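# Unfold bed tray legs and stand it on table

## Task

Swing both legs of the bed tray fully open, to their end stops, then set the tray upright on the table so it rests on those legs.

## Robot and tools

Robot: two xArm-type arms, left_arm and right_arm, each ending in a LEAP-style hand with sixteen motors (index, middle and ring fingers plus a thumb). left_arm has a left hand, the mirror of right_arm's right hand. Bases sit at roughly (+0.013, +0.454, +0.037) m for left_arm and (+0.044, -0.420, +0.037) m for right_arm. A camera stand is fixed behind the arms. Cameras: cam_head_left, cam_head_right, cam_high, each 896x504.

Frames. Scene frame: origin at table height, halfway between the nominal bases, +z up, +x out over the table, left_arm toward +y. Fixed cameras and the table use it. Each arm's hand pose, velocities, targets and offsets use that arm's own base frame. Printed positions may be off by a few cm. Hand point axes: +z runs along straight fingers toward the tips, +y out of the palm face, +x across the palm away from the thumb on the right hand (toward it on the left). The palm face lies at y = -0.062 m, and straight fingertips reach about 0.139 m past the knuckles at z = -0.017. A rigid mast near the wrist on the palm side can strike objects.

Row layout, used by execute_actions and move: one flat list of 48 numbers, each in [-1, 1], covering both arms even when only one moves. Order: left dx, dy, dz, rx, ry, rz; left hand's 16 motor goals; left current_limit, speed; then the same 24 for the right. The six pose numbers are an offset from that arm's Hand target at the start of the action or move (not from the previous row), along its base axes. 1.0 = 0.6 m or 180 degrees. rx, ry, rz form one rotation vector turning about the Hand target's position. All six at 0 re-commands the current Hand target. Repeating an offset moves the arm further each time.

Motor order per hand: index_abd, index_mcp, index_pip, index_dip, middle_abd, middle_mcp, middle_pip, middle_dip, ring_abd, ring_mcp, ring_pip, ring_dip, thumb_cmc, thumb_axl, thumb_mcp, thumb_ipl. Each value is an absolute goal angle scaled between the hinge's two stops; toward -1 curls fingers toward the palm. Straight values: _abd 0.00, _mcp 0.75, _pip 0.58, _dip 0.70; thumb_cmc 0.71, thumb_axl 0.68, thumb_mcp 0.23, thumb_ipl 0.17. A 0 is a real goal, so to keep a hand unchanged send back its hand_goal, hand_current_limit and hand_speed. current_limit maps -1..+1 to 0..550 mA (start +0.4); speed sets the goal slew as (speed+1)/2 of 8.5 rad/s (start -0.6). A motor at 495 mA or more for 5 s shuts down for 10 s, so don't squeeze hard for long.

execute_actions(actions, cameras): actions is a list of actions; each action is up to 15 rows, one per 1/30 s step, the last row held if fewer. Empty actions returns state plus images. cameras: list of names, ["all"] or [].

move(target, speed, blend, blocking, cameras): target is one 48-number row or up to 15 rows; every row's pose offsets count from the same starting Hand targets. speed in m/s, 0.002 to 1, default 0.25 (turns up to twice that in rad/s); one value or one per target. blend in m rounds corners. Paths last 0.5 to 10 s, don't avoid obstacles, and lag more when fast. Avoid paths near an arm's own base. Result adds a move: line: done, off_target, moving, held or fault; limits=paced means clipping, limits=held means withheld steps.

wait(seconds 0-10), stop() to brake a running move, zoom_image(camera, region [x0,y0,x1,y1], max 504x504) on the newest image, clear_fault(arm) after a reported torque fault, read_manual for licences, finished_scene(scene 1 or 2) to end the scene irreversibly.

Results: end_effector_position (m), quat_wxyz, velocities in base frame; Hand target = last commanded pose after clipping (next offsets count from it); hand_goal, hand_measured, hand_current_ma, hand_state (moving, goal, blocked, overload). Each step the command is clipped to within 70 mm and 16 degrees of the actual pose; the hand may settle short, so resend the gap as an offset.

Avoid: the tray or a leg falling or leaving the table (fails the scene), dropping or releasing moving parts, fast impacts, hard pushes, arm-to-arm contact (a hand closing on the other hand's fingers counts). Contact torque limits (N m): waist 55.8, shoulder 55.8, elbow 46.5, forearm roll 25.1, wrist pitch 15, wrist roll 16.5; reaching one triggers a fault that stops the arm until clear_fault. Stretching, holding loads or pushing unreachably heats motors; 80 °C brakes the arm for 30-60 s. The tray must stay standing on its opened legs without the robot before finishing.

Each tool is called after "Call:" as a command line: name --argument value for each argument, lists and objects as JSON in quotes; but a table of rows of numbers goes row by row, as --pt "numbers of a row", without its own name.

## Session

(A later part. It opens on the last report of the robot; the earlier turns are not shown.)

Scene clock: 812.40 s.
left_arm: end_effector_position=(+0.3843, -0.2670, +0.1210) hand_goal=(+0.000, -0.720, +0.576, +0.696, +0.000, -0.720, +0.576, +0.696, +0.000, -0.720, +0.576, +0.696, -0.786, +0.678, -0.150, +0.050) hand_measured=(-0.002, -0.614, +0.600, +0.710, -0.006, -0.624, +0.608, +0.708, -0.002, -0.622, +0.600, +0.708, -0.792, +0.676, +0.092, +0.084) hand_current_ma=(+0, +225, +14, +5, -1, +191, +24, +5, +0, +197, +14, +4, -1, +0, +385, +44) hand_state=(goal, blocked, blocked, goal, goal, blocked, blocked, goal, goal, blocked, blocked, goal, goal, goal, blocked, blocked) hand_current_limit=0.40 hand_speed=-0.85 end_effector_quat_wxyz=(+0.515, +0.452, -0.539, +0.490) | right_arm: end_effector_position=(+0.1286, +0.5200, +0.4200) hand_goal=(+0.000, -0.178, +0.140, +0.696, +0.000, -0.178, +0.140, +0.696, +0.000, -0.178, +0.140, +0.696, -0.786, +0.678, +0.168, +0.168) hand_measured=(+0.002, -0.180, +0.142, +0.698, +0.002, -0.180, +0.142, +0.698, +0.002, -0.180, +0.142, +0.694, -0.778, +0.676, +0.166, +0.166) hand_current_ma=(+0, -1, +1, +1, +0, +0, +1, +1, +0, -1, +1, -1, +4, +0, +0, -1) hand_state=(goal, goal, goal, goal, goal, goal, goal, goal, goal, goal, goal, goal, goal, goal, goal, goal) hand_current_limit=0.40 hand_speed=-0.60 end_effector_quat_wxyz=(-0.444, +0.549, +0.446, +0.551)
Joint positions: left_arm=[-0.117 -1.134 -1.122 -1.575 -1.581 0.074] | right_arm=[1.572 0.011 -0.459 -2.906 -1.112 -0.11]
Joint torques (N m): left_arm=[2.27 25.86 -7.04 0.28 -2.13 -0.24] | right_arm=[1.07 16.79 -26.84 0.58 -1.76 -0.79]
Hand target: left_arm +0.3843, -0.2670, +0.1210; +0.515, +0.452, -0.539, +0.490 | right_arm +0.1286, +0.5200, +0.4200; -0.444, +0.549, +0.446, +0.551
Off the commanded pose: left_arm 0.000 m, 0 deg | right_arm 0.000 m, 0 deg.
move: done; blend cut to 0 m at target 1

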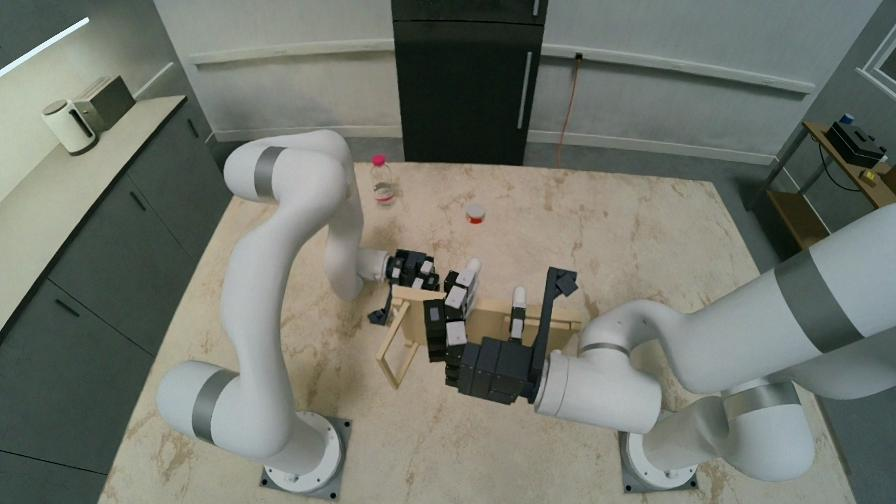

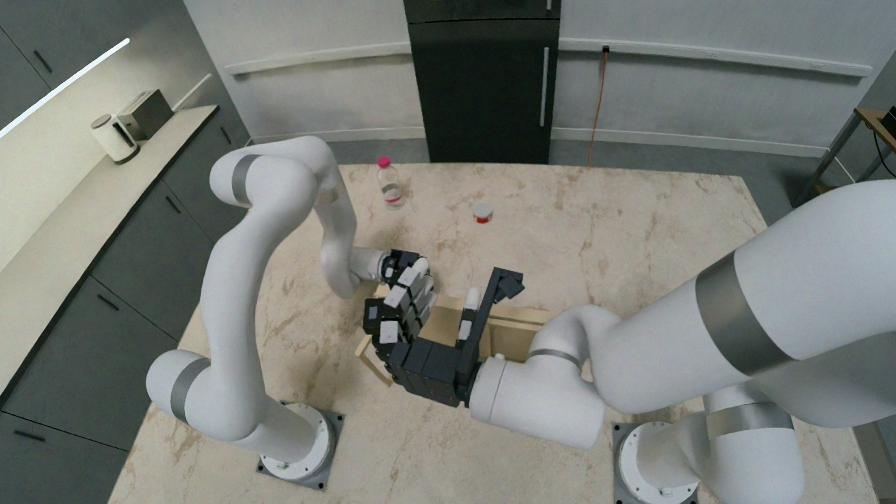

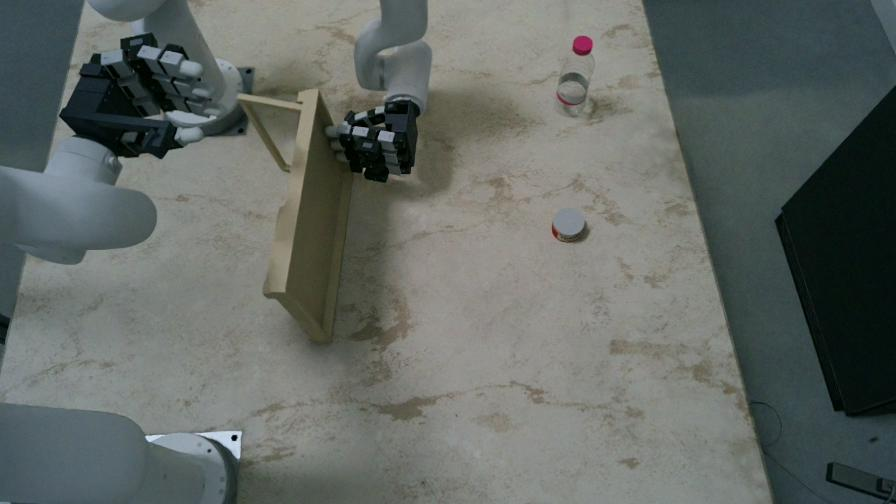

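Call:
move --pt "0 0 0 0 0 0 0 -0.72 0.576 0.696 0 -0.72 0.576 0.696 0 -0.72 0.576 0.696 -0.786 0.678 -0.15 0.05 0.4 -0.85 0.0152 -0.0783 -0.5617 0 -0.022 0.0167 0 -0.178 0.139 0.696 0 -0.178 0.139 0.696 0 -0.178 0.139 0.696 -0.786 0.678 0.168 0.167 0.4 -0.6" --speed 0.2 --cameras '["all"]'

Call:
zoom_image --camera "cam_high" --region '[130, 70, 410, 350]'

Call:
zoom_image --camera "cam_head_left" --region '[370, 220, 670, 420]'

Scene clock: 832.47 s.
left_arm: end_effector_position=(+0.3843, -0.2670, +0.1210) hand_goal=(+0.000, -0.720, +0.576, +0.696, +0.000, -0.720, +0.576, +0.696, +0.000, -0.720, +0.576, +0.696, -0.786, +0.678, -0.150, +0.050) hand_measured=(-0.002, -0.614, +0.600, +0.710, -0.006, -0.624, +0.608, +0.708, -0.002, -0.622, +0.600, +0.708, -0.792, +0.676, +0.092, +0.084) hand_current_ma=(+0, +225, +14, +5, -1, +191, +24, +5, +0, +197, +14, +4, -1, +0, +385, +44) hand_state=(goal, blocked, blocked, goal, goal, blocked, blocked, goal, goal, blocked, blocked, goal, goal, goal, blocked, blocked) hand_current_limit=0.40 hand_speed=-0.85 end_effector_quat_wxyz=(+0.515, +0.452, -0.539, +0.490) | right_arm: end_effector_position=(+0.1377, +0.4730, +0.0830) hand_goal=(+0.000, -0.178, +0.140, +0.696, +0.000, -0.178, +0.140, +0.696, +0.000, -0.178, +0.140, +0.696, -0.786, +0.678, +0.168, +0.168) hand_measured=(+0.002, -0.180, +0.142, +0.698, +0.002, -0.180, +0.142, +0.698, +0.002, -0.180, +0.142, +0.694, -0.778, +0.676, +0.166, +0.166) hand_current_ma=(+0, -1, +1, +1, +0, +0, +1, +1, +0, -1, +1, -1, +4, +0, +0, -1) hand_state=(goal, goal, goal, goal, goal, goal, goal, goal, goal, goal, goal, goal, goal, goal, goal, goal) hand_current_limit=0.40 hand_speed=-0.60 end_effector_quat_wxyz=(-0.443, +0.517, +0.475, +0.557)
Joint positions: left_arm=[-0.117 -1.134 -1.122 -1.575 -1.581 0.074] | right_arm=[1.504 -1.098 -0.587 -3.037 -2.093 -0.021]
Joint torques (N m): left_arm=[1.51 27.3 -7.49 0.26 -2.12 -0.21] | right_arm=[-4.81 35.79 -2.78 -0.1 -1.82 -0.74]
Hand target: left_arm +0.3843, -0.2670, +0.1210; +0.515, +0.452, -0.539, +0.490 | right_arm +0.1377, +0.4730, +0.0830; -0.443, +0.517, +0.475, +0.557
Off the commanded pose: left_arm 0.000 m, 0 deg | right_arm 0.000 m, 0 deg.
move: done

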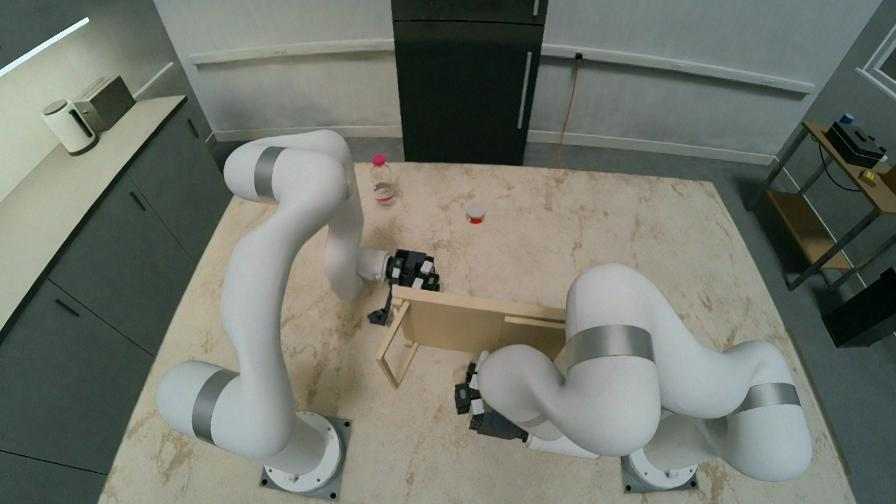

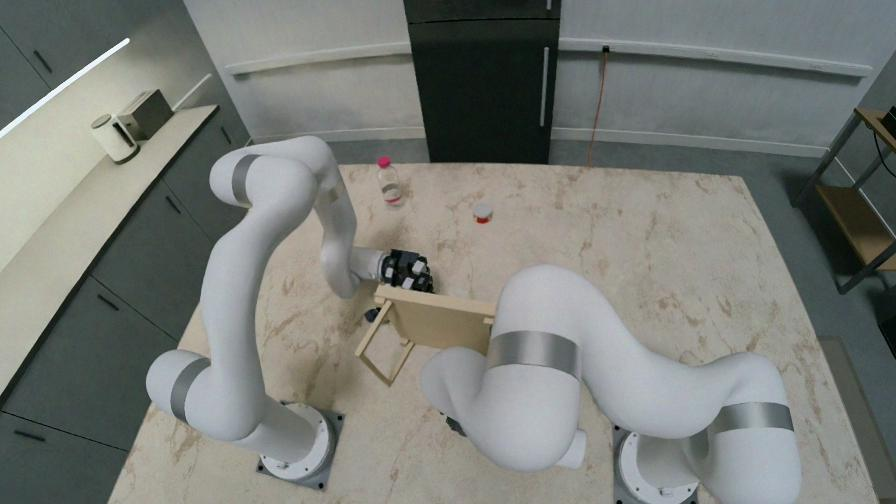

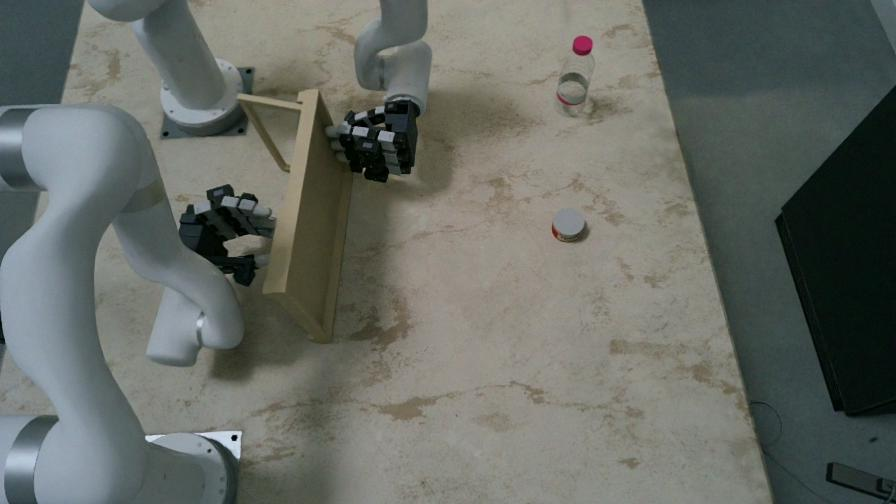

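Scaled by 1.800 from the camera's 896x504 image, which has a finer 1280x720 frame.

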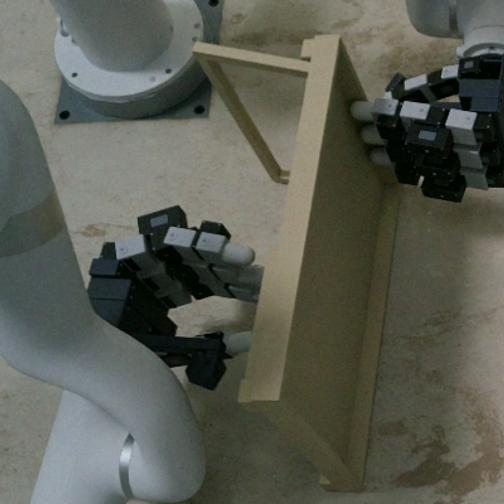

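Scaled by 1.680 from the camera's 896x504 image, which has a finer 1280x720 frame.

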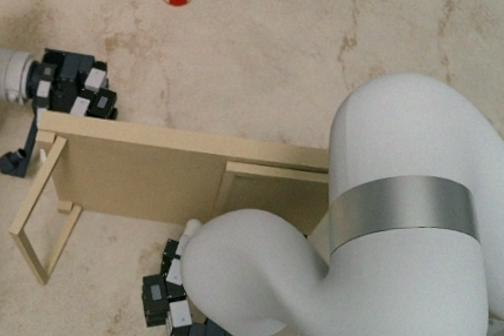

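Call:
move --pt "0 0 0 0 0 0 0 -0.72 0.576 0.696 0 -0.72 0.576 0.696 0 -0.72 0.576 0.696 -0.786 0.678 -0.15 0.05 0.4 -0.85 0.0998 -0.0067 0 0 0 0 0 -0.178 0.139 0.696 0 -0.178 0.139 0.696 0 -0.178 0.139 0.696 -0.786 0.678 0.168 0.167 0.2 -0.6" --speed 0.05 --cameras '["all"]'

Call:
zoom_image --camera "cam_high" --region '[130, 70, 410, 350]'

Call:
zoom_image --camera "cam_head_left" --region '[370, 220, 670, 420]'

Scene clock: 837.40 s.
left_arm: end_effector_position=(+0.3843, -0.2670, +0.1210) hand_goal=(+0.000, -0.720, +0.576, +0.696, +0.000, -0.720, +0.576, +0.696, +0.000, -0.720, +0.576, +0.696, -0.786, +0.678, -0.150, +0.050) hand_measured=(-0.002, -0.616, +0.600, +0.710, -0.006, -0.626, +0.608, +0.710, -0.002, -0.624, +0.600, +0.710, -0.792, +0.676, +0.092, +0.086) hand_current_ma=(+0, +217, +14, +5, -1, +183, +24, +5, +0, +188, +14, +5, -1, +0, +385, +49) hand_state=(goal, blocked, blocked, goal, goal, blocked, blocked, goal, goal, blocked, blocked, goal, goal, goal, blocked, blocked) hand_current_limit=0.40 hand_speed=-0.85 end_effector_quat_wxyz=(+0.515, +0.452, -0.539, +0.490) | right_arm: end_effector_position=(+0.1976, +0.4690, +0.0830) hand_goal=(+0.000, -0.178, +0.140, +0.696, +0.000, -0.178, +0.140, +0.696, +0.000, -0.178, +0.140, +0.696, -0.786, +0.678, +0.168, +0.168) hand_measured=(+0.002, -0.176, +0.138, +0.696, +0.002, -0.180, +0.140, +0.698, +0.002, -0.180, +0.142, +0.694, -0.778, +0.676, +0.166, +0.166) hand_current_ma=(+0, +0, -1, +0, +0, +0, +0, +0, +0, -1, +1, -1, +4, +0, +0, -1) hand_state=(goal, goal, goal, goal, goal, goal, goal, goal, goal, goal, goal, goal, goal, goal, goal, goal) hand_current_limit=0.20 hand_speed=-0.60 end_effector_quat_wxyz=(-0.443, +0.517, +0.475, +0.557)
Joint positions: left_arm=[-0.117 -1.134 -1.122 -1.575 -1.581 0.074] | right_arm=[1.285 -1.095 -0.599 -3.289 -2.075 -0.142]
Joint torques (N m): left_arm=[1.26 27.05 -7.01 0.56 -2.23 -0.27] | right_arm=[-5.51 47.64 -4.34 -0.11 -0.89 -0.79]
Hand target: left_arm +0.3843, -0.2670, +0.1210; +0.515, +0.452, -0.539, +0.490 | right_arm +0.1976, +0.4690, +0.0830; -0.443, +0.517, +0.475, +0.557
Off the commanded pose: left_arm 0.000 m, 0 deg | right_arm 0.000 m, 0 deg.
move: done

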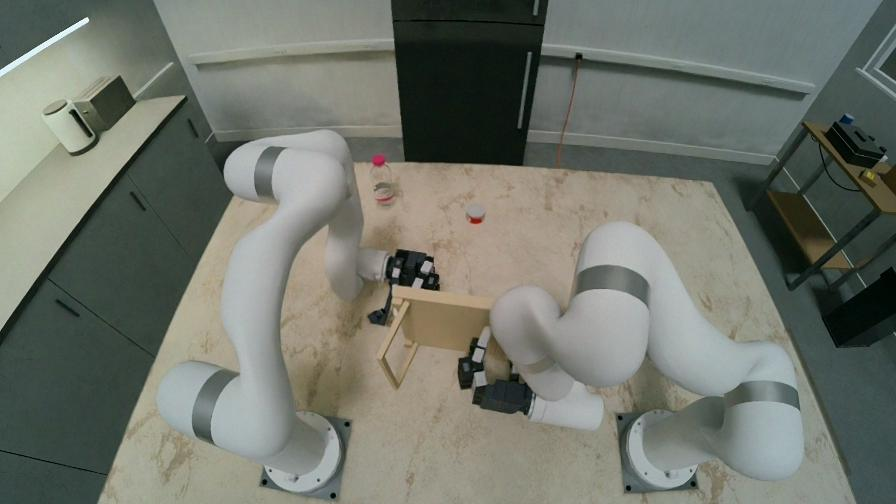

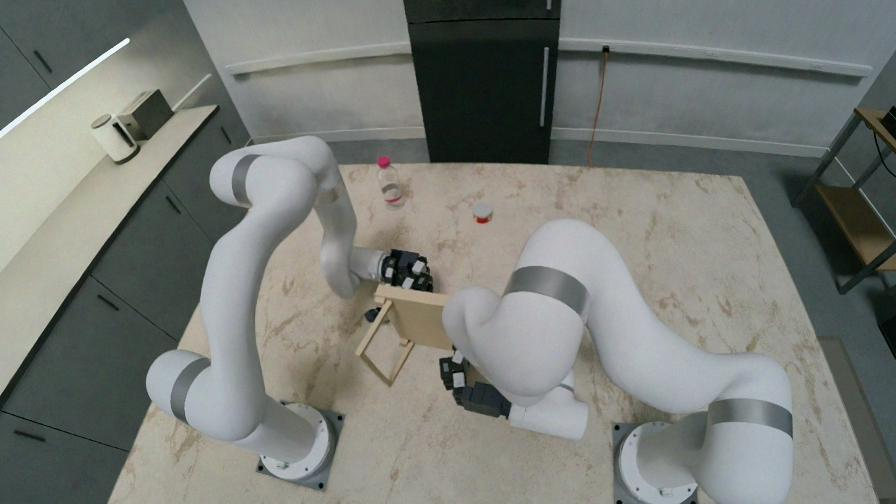

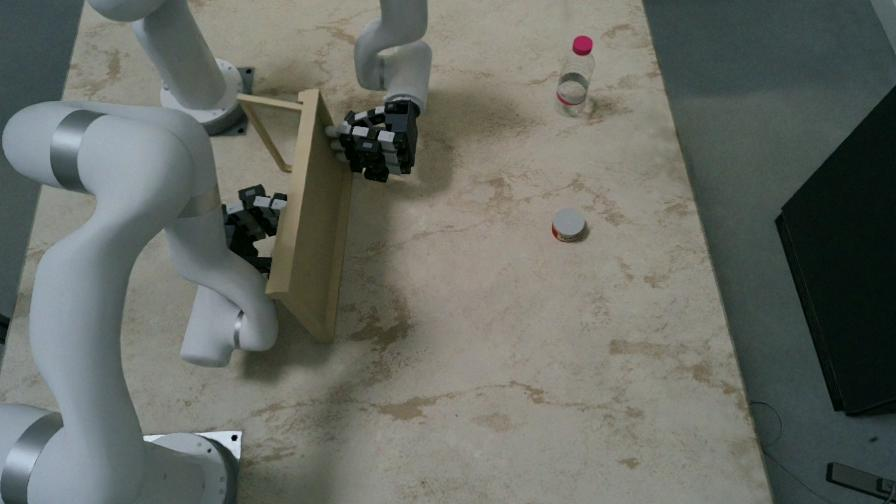

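Scaled by 1.800 from the camera's 896x504 image, which has a finer 1280x720 frame.

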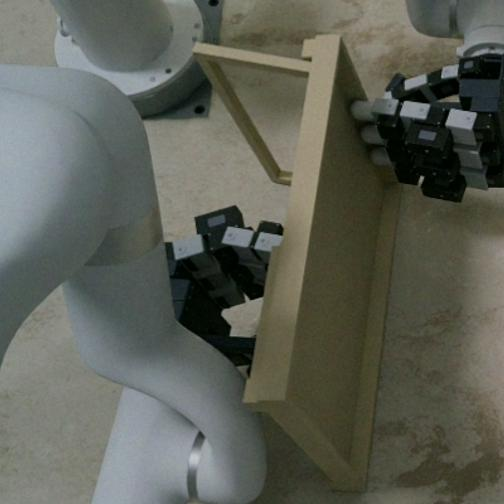

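Scaled by 1.680 from the camera's 896x504 image, which has a finer 1280x720 frame.

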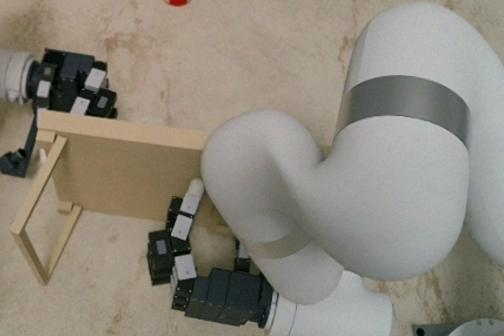

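Call:
move --pt "0 0 0 0 0 0 0 -0.72 0.576 0.696 0 -0.72 0.576 0.696 0 -0.72 0.576 0.696 -0.786 0.678 -0.15 0.05 0.4 -0.85 0 0 0 0 0 0 0 -0.42 0.139 0.696 0 -0.42 0.139 0.696 0 -0.42 0.139 0.696 -0.786 0.678 -0.35 0.167 0.1 -0.8" --speed 0.05 --cameras '["cam_high"]'

Scene clock: 839.97 s.
left_arm: end_effector_position=(+0.3843, -0.2670, +0.1210) hand_goal=(+0.000, -0.720, +0.576, +0.696, +0.000, -0.720, +0.576, +0.696, +0.000, -0.720, +0.576, +0.696, -0.786, +0.678, -0.150, +0.050) hand_measured=(-0.002, -0.616, +0.602, +0.710, -0.006, -0.626, +0.610, +0.710, -0.002, -0.624, +0.602, +0.710, -0.792, +0.676, +0.092, +0.086) hand_current_ma=(+0, +217, +17, +5, -1, +183, +27, +6, +0, +188, +16, +6, -1, +0, +385, +49) hand_state=(goal, blocked, blocked, goal, goal, blocked, blocked, goal, goal, blocked, blocked, goal, goal, goal, blocked, blocked) hand_current_limit=0.40 hand_speed=-0.85 end_effector_quat_wxyz=(+0.515, +0.452, -0.539, +0.490) | right_arm: end_effector_position=(+0.1976, +0.4690, +0.0830) hand_goal=(+0.000, -0.420, +0.140, +0.696, +0.000, -0.420, +0.140, +0.696, +0.000, -0.420, +0.140, +0.696, -0.786, +0.678, -0.350, +0.168) hand_measured=(+0.002, -0.328, +0.158, +0.704, +0.002, -0.326, +0.158, +0.704, +0.002, -0.322, +0.158, +0.704, -0.778, +0.678, +0.010, +0.192) hand_current_ma=(+0, +229, +16, +4, +0, +241, +15, +4, +0, +252, +16, +4, +4, +0, +302, +37) hand_state=(goal, blocked, goal, goal, goal, blocked, goal, goal, goal, blocked, goal, goal, goal, goal, blocked, blocked) hand_current_limit=0.10 hand_speed=-0.80 end_effector_quat_wxyz=(-0.443, +0.517, +0.475, +0.557)
Joint positions: left_arm=[-0.117 -1.134 -1.122 -1.575 -1.581 0.074] | right_arm=[1.285 -1.095 -0.6 -3.289 -2.075 -0.142]
Joint torques (N m): left_arm=[1.84 27.49 -7.08 0.39 -2.21 -0.28] | right_arm=[-3.31 44.44 0.73 0.91 -1.17 -0.47]
Hand target: left_arm +0.3843, -0.2670, +0.1210; +0.515, +0.452, -0.539, +0.490 | right_arm +0.1976, +0.4690, +0.0830; -0.443, +0.517, +0.475, +0.557
Off the commanded pose: left_arm 0.000 m, 0 deg | right_arm 0.000 m, 0 deg.
move: done
Images, in order (width x height): cam_high 896x504.

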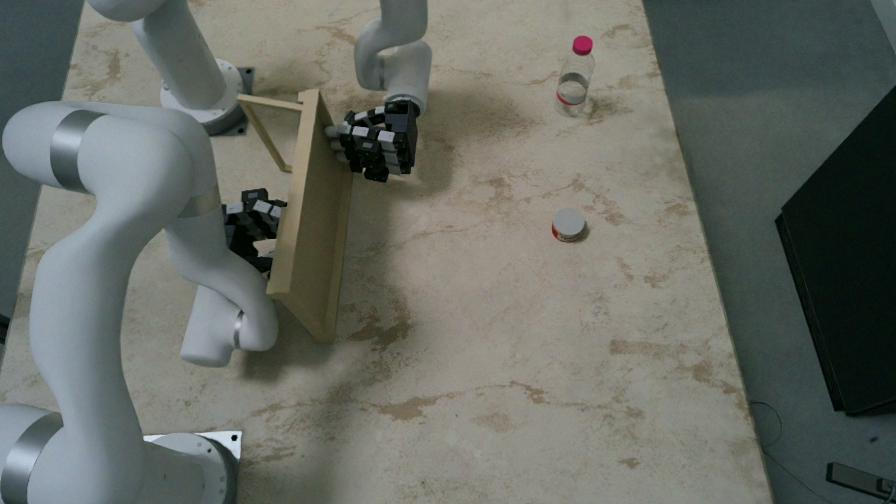

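Call:
move --pt "0 0 0 0 0 0 0 -0.72 0.576 0.696 0 -0.72 0.576 0.696 0 -0.72 0.576 0.696 -0.786 0.678 -0.15 0.05 0.5 -0.85 0 0 0 0 0 0 0 -0.5 0.139 0.696 0 -0.5 0.139 0.696 0 -0.5 0.139 0.696 -0.786 0.678 -0.35 0.167 0.5 -0.8" --pt "0 0 0 0 0 0 0 -0.72 0.576 0.696 0 -0.72 0.576 0.696 0 -0.72 0.576 0.696 -0.786 0.678 -0.15 0.05 0.5 -0.85 -0.0499 0.0033 0 0 0 0 0 -0.5 0.139 0.696 0 -0.5 0.139 0.696 0 -0.5 0.139 0.696 -0.786 0.678 -0.35 0.167 0.5 -0.8" --speed 0.03 --cameras '["all"]'

Call:
zoom_image --camera "cam_high" --region '[130, 70, 410, 350]'

Call:
zoom_image --camera "cam_head_left" --region '[370, 220, 670, 420]'

Scene clock: 845.43 s.
left_arm: end_effector_position=(+0.3843, -0.2670, +0.1210) hand_goal=(+0.000, -0.720, +0.576, +0.696, +0.000, -0.720, +0.576, +0.696, +0.000, -0.720, +0.576, +0.696, -0.786, +0.678, -0.150, +0.050) hand_measured=(-0.002, -0.618, +0.604, +0.710, -0.006, -0.626, +0.612, +0.710, -0.002, -0.626, +0.602, +0.712, -0.792, +0.676, +0.092, +0.086) hand_current_ma=(+0, +214, +18, +6, -1, +181, +28, +6, +0, +185, +17, +6, -1, +0, +413, +50) hand_state=(goal, blocked, blocked, goal, goal, blocked, blocked, goal, goal, blocked, blocked, goal, goal, goal, blocked, blocked) hand_current_limit=0.50 hand_speed=-0.85 end_effector_quat_wxyz=(+0.515, +0.452, -0.539, +0.490) | right_arm: end_effector_position=(+0.1676, +0.4709, +0.0830) hand_goal=(+0.000, -0.500, +0.140, +0.696, +0.000, -0.500, +0.140, +0.696, +0.000, -0.500, +0.140, +0.696, -0.786, +0.678, -0.350, +0.168) hand_measured=(+0.020, -0.362, +0.174, +0.712, +0.020, -0.358, +0.170, +0.712, +0.020, -0.356, +0.172, +0.710, -0.766, +0.682, +0.004, +0.220) hand_current_ma=(+15, +412, +41, +14, +15, +412, +37, +12, +15, +412, +37, +12, +20, +1, +412, +138) hand_state=(goal, blocked, blocked, goal, blocked, blocked, blocked, goal, goal, blocked, blocked, goal, blocked, goal, blocked, blocked) hand_current_limit=0.50 hand_speed=-0.80 end_effector_quat_wxyz=(-0.443, +0.517, +0.475, +0.557)
Joint positions: left_arm=[-0.117 -1.134 -1.122 -1.575 -1.581 0.074] | right_arm=[1.393 -1.097 -0.59 -3.165 -2.091 -0.083]
Joint torques (N m): left_arm=[2.04 27.54 -7 0.29 -2.21 -0.31] | right_arm=[2.63 39.24 2.83 2.59 -2.31 -0.39]
Hand target: left_arm +0.3843, -0.2670, +0.1210; +0.515, +0.452, -0.539, +0.490 | right_arm +0.1676, +0.4710, +0.0830; -0.443, +0.517, +0.475, +0.557
Off the commanded pose: left_arm 0.000 m, 0 deg | right_arm 0.000 m, 0 deg.
move: done

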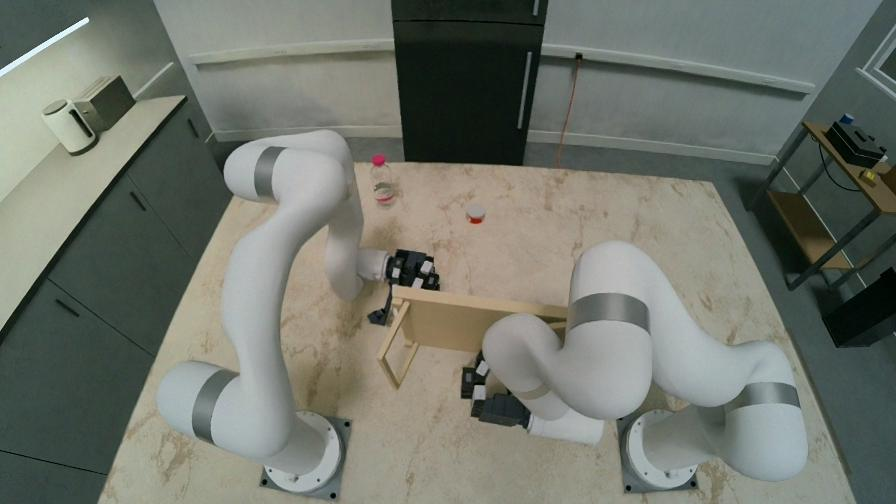

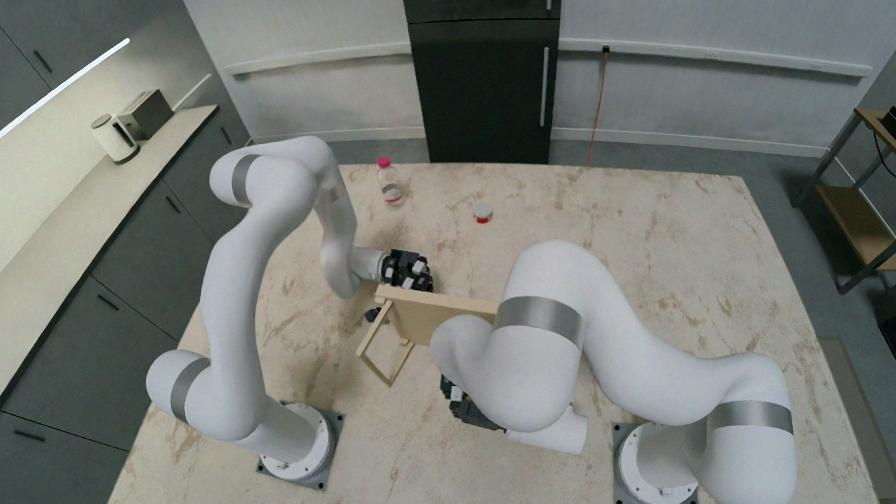

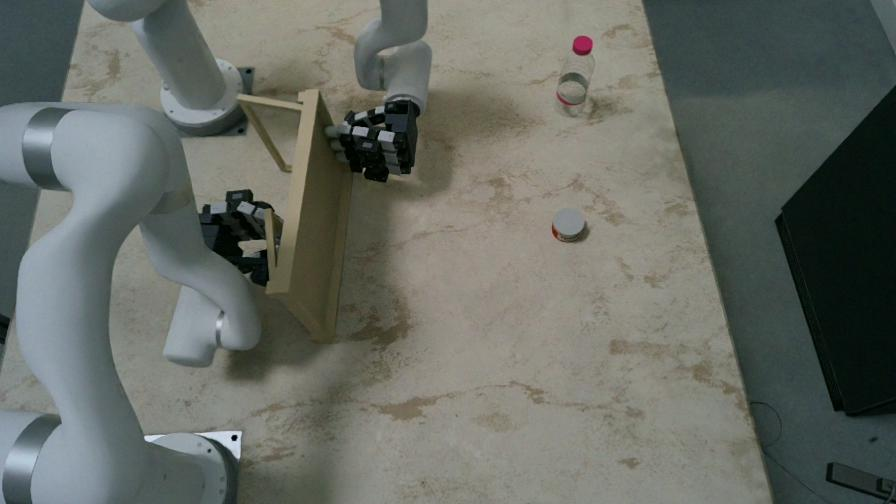

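Scaled by 1.800 from the camera's 896x504 image, which has a finer 1280x720 frame.

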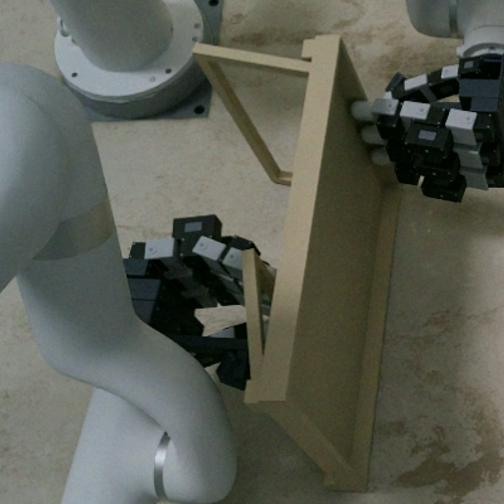

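Scaled by 1.680 from the camera's 896x504 image, which has a finer 1280x720 frame.

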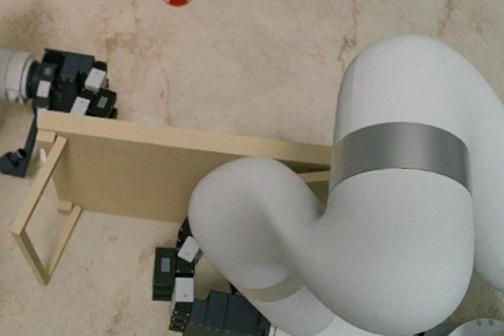

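Call:
move --pt "0 0 0 0 0 0 0 -0.72 0.576 0.696 0 -0.72 0.576 0.696 0 -0.72 0.576 0.696 -0.786 0.678 -0.15 0.05 0.5 -0.85 -0.076 -0.035 0 0 0 0.0833 0 -0.44 0.139 0.696 0 -0.44 0.139 0.696 0 -0.44 0.139 0.696 -0.786 0.678 -0.25 0.167 0.2 -0.8" --pt "0 0 0 0 0 0 0 -0.72 0.576 0.696 0 -0.72 0.576 0.696 0 -0.72 0.576 0.696 -0.786 0.678 -0.15 0.05 0.5 -0.85 -0.143 -0.0909 0 0 0 0.1667 0 -0.44 0.139 0.696 0 -0.44 0.139 0.696 0 -0.44 0.139 0.696 -0.786 0.678 -0.25 0.167 0.2 -0.8" --speed 0.04 --blend 0.01 --cameras '["all"]'

Call:
zoom_image --camera "cam_high" --region '[130, 70, 410, 350]'

Call:
zoom_image --camera "cam_head_left" --region '[370, 220, 670, 420]'

Scene clock: 855.07 s.
left_arm: end_effector_position=(+0.3843, -0.2670, +0.1210) hand_goal=(+0.000, -0.720, +0.576, +0.696, +0.000, -0.720, +0.576, +0.696, +0.000, -0.720, +0.576, +0.696, -0.786, +0.678, -0.150, +0.050) hand_measured=(-0.002, -0.618, +0.604, +0.710, -0.006, -0.626, +0.612, +0.710, -0.002, -0.626, +0.602, +0.712, -0.792, +0.676, +0.092, +0.086) hand_current_ma=(+0, +214, +18, +6, -1, +180, +28, +6, +0, +185, +17, +6, -1, +0, +413, +50) hand_state=(goal, blocked, blocked, goal, goal, blocked, blocked, goal, goal, blocked, blocked, goal, goal, goal, blocked, blocked) hand_current_limit=0.50 hand_speed=-0.85 end_effector_quat_wxyz=(+0.515, +0.452, -0.539, +0.490) | right_arm: end_effector_position=(+0.1644, +0.4694, +0.0830) hand_goal=(+0.000, -0.440, +0.140, +0.696, +0.000, -0.440, +0.140, +0.696, +0.000, -0.440, +0.140, +0.696, -0.786, +0.678, -0.250, +0.168) hand_measured=(+0.022, -0.362, +0.174, +0.712, +0.022, -0.358, +0.172, +0.712, +0.022, -0.356, +0.174, +0.712, -0.764, +0.682, +0.006, +0.220) hand_current_ma=(+16, +177, +43, +14, +17, +189, +40, +13, +16, +201, +41, +13, +21, +1, +330, +138) hand_state=(blocked, blocked, blocked, goal, blocked, blocked, blocked, goal, blocked, blocked, blocked, goal, blocked, goal, blocked, blocked) hand_current_limit=0.20 hand_speed=-0.80 end_effector_quat_wxyz=(-0.448, +0.513, +0.480, +0.553)
Joint positions: left_arm=[-0.117 -1.134 -1.122 -1.575 -1.581 0.074] | right_arm=[1.389 -1.099 -0.583 -3.192 -2.099 -0.097]
Joint torques (N m): left_arm=[2.19 27.19 -6.61 0.49 -2.29 -0.22] | right_arm=[0.26 47.08 -3.18 1.38 -1.24 -0.43]
Hand target: left_arm +0.3843, -0.2670, +0.1210; +0.515, +0.452, -0.539, +0.490 | right_arm +0.1644, +0.4695, +0.0830; -0.448, +0.513, +0.480, +0.553 (not the last commanded pose)
Off the commanded pose: left_arm 0.000 m, 0 deg | right_arm 0.098 m, 29 deg.
move: held (right_arm; a check stopped the path); path passed 0 of 2 targets; limits=held
pose unreachable (right arm): on one or more control steps of this call, first in action 0 (counted from 0), this arm could not follow its commanded pose, so it was not sent that pose on those steps. It may still have moved: this result reports where it is.
cause: moving toward the commanded pose would bring two parts of the arm too close to each other (joints 5 (wrist pitch) and 6 (wrist roll) lie between them).

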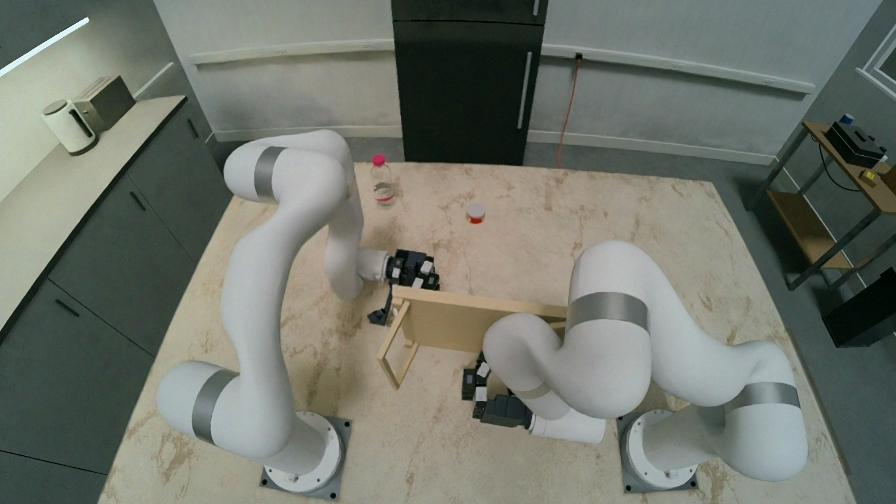

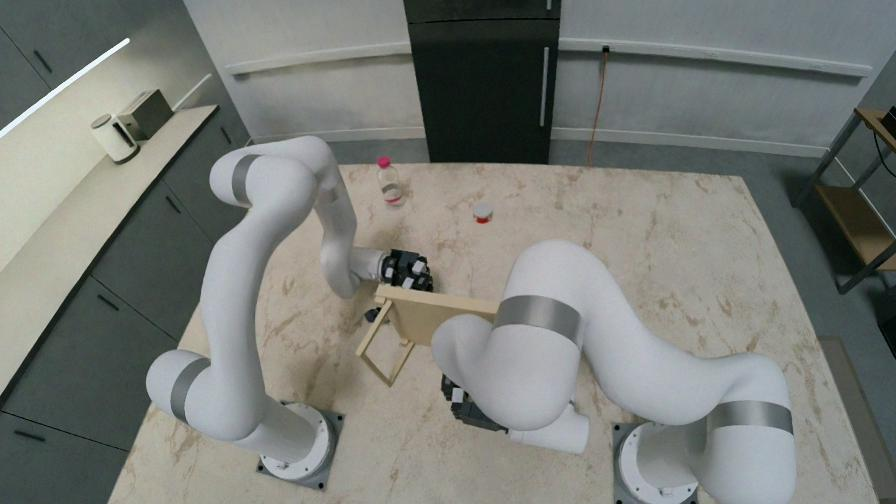

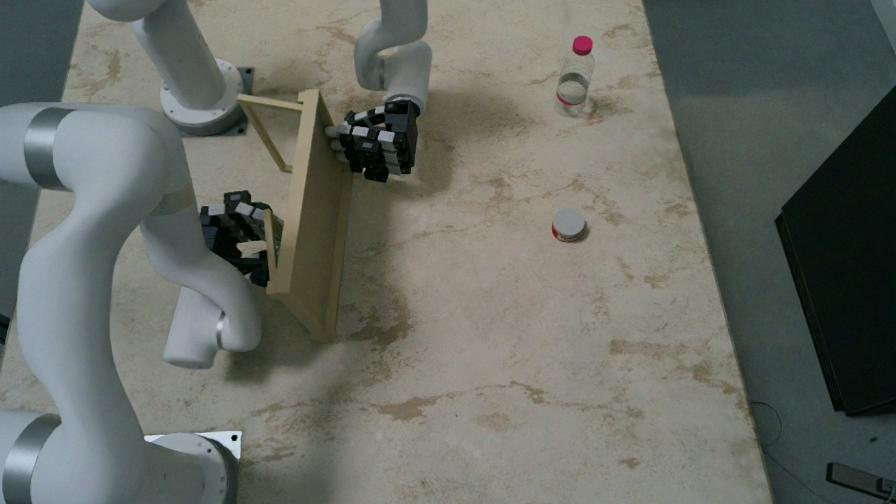

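Scaled by 1.800 from the camera's 896x504 image, which has a finer 1280x720 frame.

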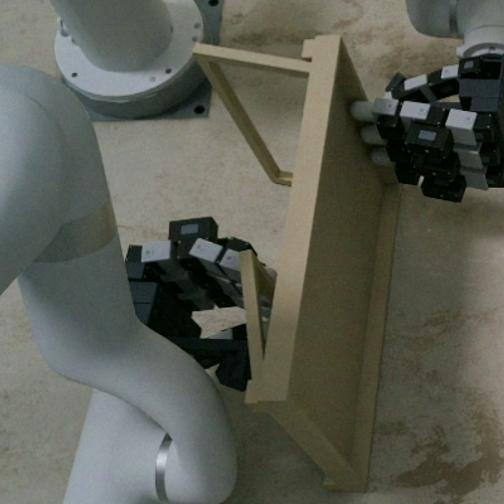

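Scaled by 1.680 from the camera's 896x504 image, which has a finer 1280x720 frame.

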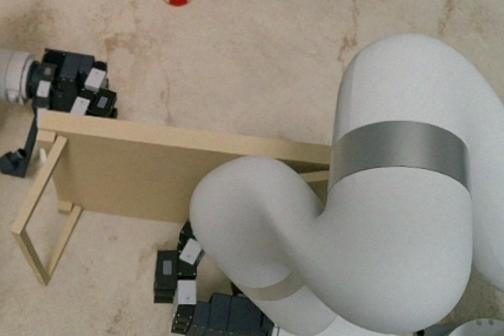

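Call:
move --pt "0 0 0 0 0 0 0 -0.72 0.576 0.696 0 -0.72 0.576 0.696 0 -0.72 0.576 0.696 -0.786 0.678 -0.15 0.05 0.5 -0.85 -0.0332 -0.0065 0 0 0 -0.0833 0 -0.5 0.139 0.696 0 -0.5 0.139 0.696 0 -0.5 0.139 0.696 -0.786 0.678 -0.25 0.167 0.4 -0.8" --speed 0.04 --cameras '["cam_high","cam_head_left"]'

Call:
zoom_image --camera "cam_high" --region '[130, 70, 410, 350]'

Scene clock: 875.00 s.
left_arm: end_effector_position=(+0.3843, -0.2670, +0.1210) hand_goal=(+0.000, -0.720, +0.576, +0.696, +0.000, -0.720, +0.576, +0.696, +0.000, -0.720, +0.576, +0.696, -0.786, +0.678, -0.150, +0.050) hand_measured=(-0.004, -0.618, +0.604, +0.710, -0.008, -0.626, +0.612, +0.710, -0.004, -0.626, +0.604, +0.712, -0.794, +0.676, +0.092, +0.088) hand_current_ma=(+0, +214, +19, +6, -1, +180, +30, +6, +0, +183, +18, +7, -2, +0, +412, +55) hand_state=(goal, blocked, blocked, goal, goal, blocked, blocked, goal, goal, blocked, blocked, goal, goal, goal, blocked, blocked) hand_current_limit=0.50 hand_speed=-0.85 end_effector_quat_wxyz=(+0.515, +0.452, -0.539, +0.490) | right_arm: end_effector_position=(+0.1445, +0.4656, +0.0830) hand_goal=(+0.000, -0.500, +0.140, +0.696, +0.000, -0.500, +0.140, +0.696, +0.000, -0.500, +0.140, +0.696, -0.786, +0.678, -0.250, +0.168) hand_measured=(+0.020, -0.406, +0.176, +0.714, +0.018, -0.388, +0.174, +0.714, +0.014, -0.432, +0.174, +0.714, -0.772, +0.682, -0.042, +0.218) hand_current_ma=(+14, +235, +46, +14, +13, +317, +43, +14, +9, +144, +44, +16, +11, +1, +385, +124) hand_state=(goal, blocked, blocked, goal, goal, blocked, blocked, goal, goal, blocked, blocked, goal, goal, goal, blocked, blocked) hand_current_limit=0.40 hand_speed=-0.80 end_effector_quat_wxyz=(-0.372, +0.571, +0.409, +0.607)
Joint positions: left_arm=[-0.117 -1.134 -1.122 -1.575 -1.581 0.074] | right_arm=[1.641 -1.086 -0.641 -2.625 -1.977 0.142]
Joint torques (N m): left_arm=[2.07 27.66 -6.9 0.3 -2.3 -0.21] | right_arm=[0.77 46.77 -2.5 2.84 -0.83 -0.04]
Hand target: left_arm +0.3843, -0.2670, +0.1210; +0.515, +0.452, -0.539, +0.490 | right_arm +0.1445, +0.4656, +0.0830; -0.372, +0.571, +0.409, +0.607
Off the commanded pose: left_arm 0.000 m, 0 deg | right_arm 0.000 m, 0 deg.
move: done
Images, in order (width x height): cam_head_left 896x504, cam_high 896x504.

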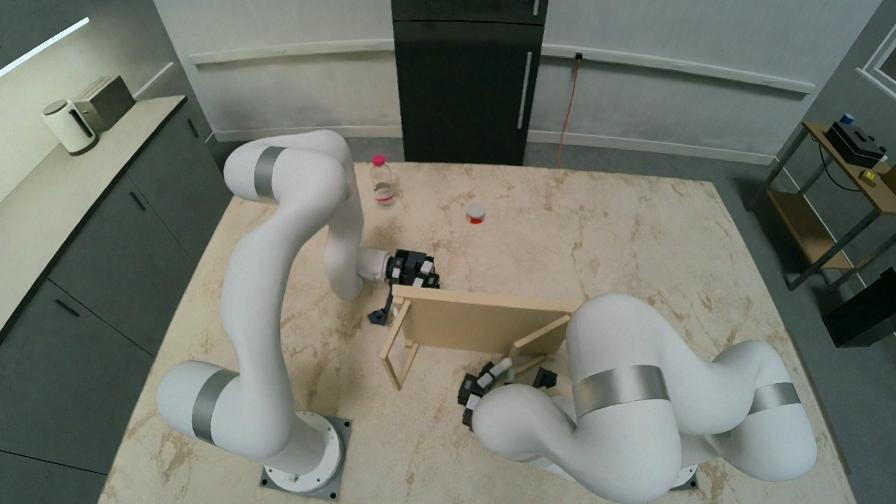

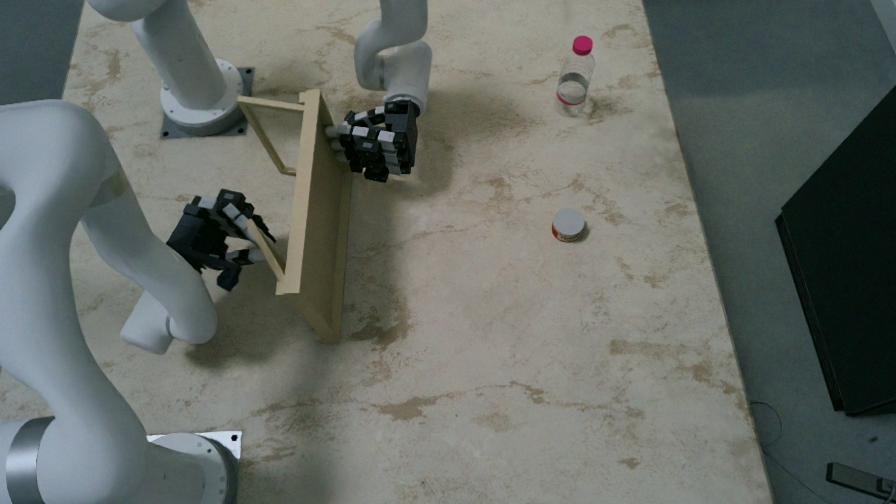

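Scaled by 1.800 from the camera's 896x504 image, which has a finer 1280x720 frame.

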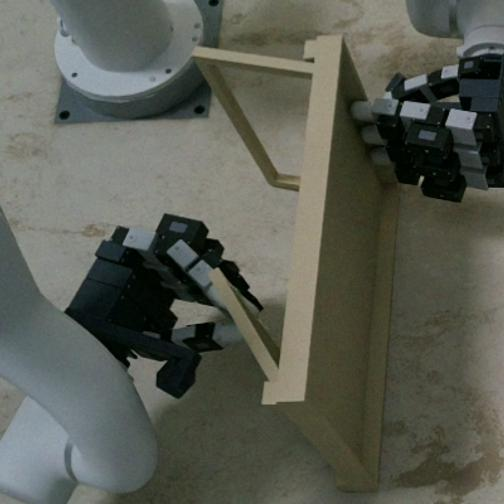

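Call:
move --pt "0 0 0 0 0 0 0 -0.72 0.576 0.696 0 -0.72 0.576 0.696 0 -0.72 0.576 0.696 -0.786 0.678 -0.15 0.05 0.5 -0.85 -0.05 -0.0385 0 0 0 0 0 -0.5 0.139 0.696 0 -0.5 0.139 0.696 0 -0.5 0.139 0.696 -0.786 0.678 -0.25 0.167 0.3 -0.8" --speed 0.04 --cameras '["cam_high","cam_head_left"]'

Call:
zoom_image --camera "cam_high" --region '[130, 70, 410, 350]'

Scene clock: 879.47 s.
left_arm: end_effector_position=(+0.3843, -0.2670, +0.1210) hand_goal=(+0.000, -0.720, +0.576, +0.696, +0.000, -0.720, +0.576, +0.696, +0.000, -0.720, +0.576, +0.696, -0.786, +0.678, -0.150, +0.050) hand_measured=(-0.004, -0.618, +0.604, +0.710, -0.008, -0.628, +0.612, +0.710, -0.004, -0.628, +0.604, +0.712, -0.794, +0.676, +0.092, +0.090) hand_current_ma=(+0, +211, +19, +6, -2, +175, +30, +6, +0, +176, +18, +7, -2, +0, +413, +59) hand_state=(goal, blocked, blocked, goal, goal, blocked, blocked, goal, goal, blocked, blocked, goal, goal, goal, blocked, blocked) hand_current_limit=0.50 hand_speed=-0.85 end_effector_quat_wxyz=(+0.515, +0.452, -0.539, +0.490) | right_arm: end_effector_position=(+0.1145, +0.4425, +0.0831) hand_goal=(+0.000, -0.500, +0.140, +0.696, +0.000, -0.500, +0.140, +0.696, +0.000, -0.500, +0.140, +0.696, -0.786, +0.678, -0.250, +0.168) hand_measured=(+0.012, -0.498, +0.142, +0.698, +0.018, -0.388, +0.174, +0.714, +0.010, -0.498, +0.142, +0.698, -0.772, +0.682, -0.042, +0.218) hand_current_ma=(+7, +1, +1, +1, +13, +317, +43, +14, +6, +1, +1, +1, +11, +1, +357, +124) hand_state=(goal, goal, goal, goal, goal, blocked, blocked, goal, goal, goal, goal, goal, goal, goal, blocked, blocked) hand_current_limit=0.30 hand_speed=-0.80 end_effector_quat_wxyz=(-0.372, +0.571, +0.409, +0.607)
Joint positions: left_arm=[-0.117 -1.134 -1.122 -1.575 -1.581 0.074] | right_arm=[1.755 -1.094 -0.603 -2.494 -1.987 0.216]
Joint torques (N m): left_arm=[1.59 27.48 -6.87 0.16 -2.33 -0.2] | right_arm=[1.18 34.96 4.16 2.17 -0.77 -0.01]
Hand target: left_arm +0.3843, -0.2670, +0.1210; +0.515, +0.452, -0.539, +0.490 | right_arm +0.1145, +0.4425, +0.0830; -0.372, +0.571, +0.409, +0.607
Off the commanded pose: left_arm 0.000 m, 0 deg | right_arm 0.000 m, 0 deg.
move: done
Images, in order (width x height): cam_head_left 896x504, cam_high 896x504.

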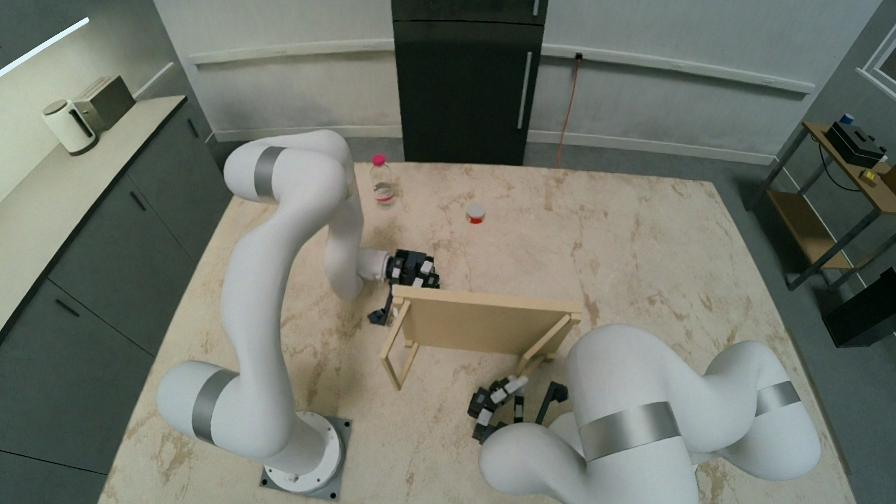

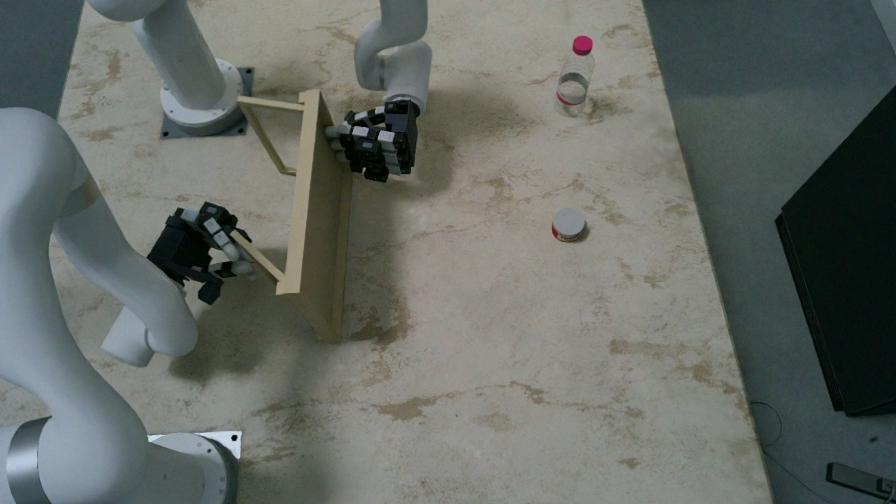

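Scaled by 1.800 from the camera's 896x504 image, which has a finer 1280x720 frame.

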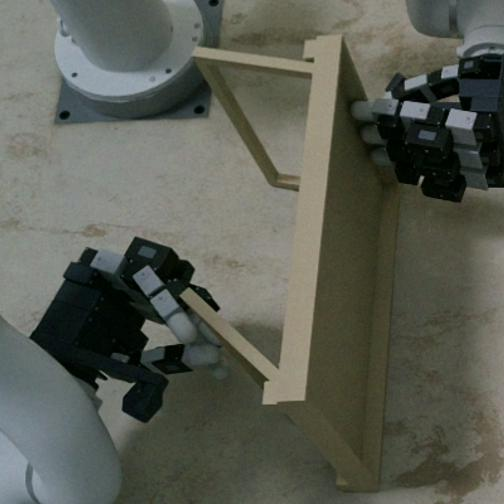

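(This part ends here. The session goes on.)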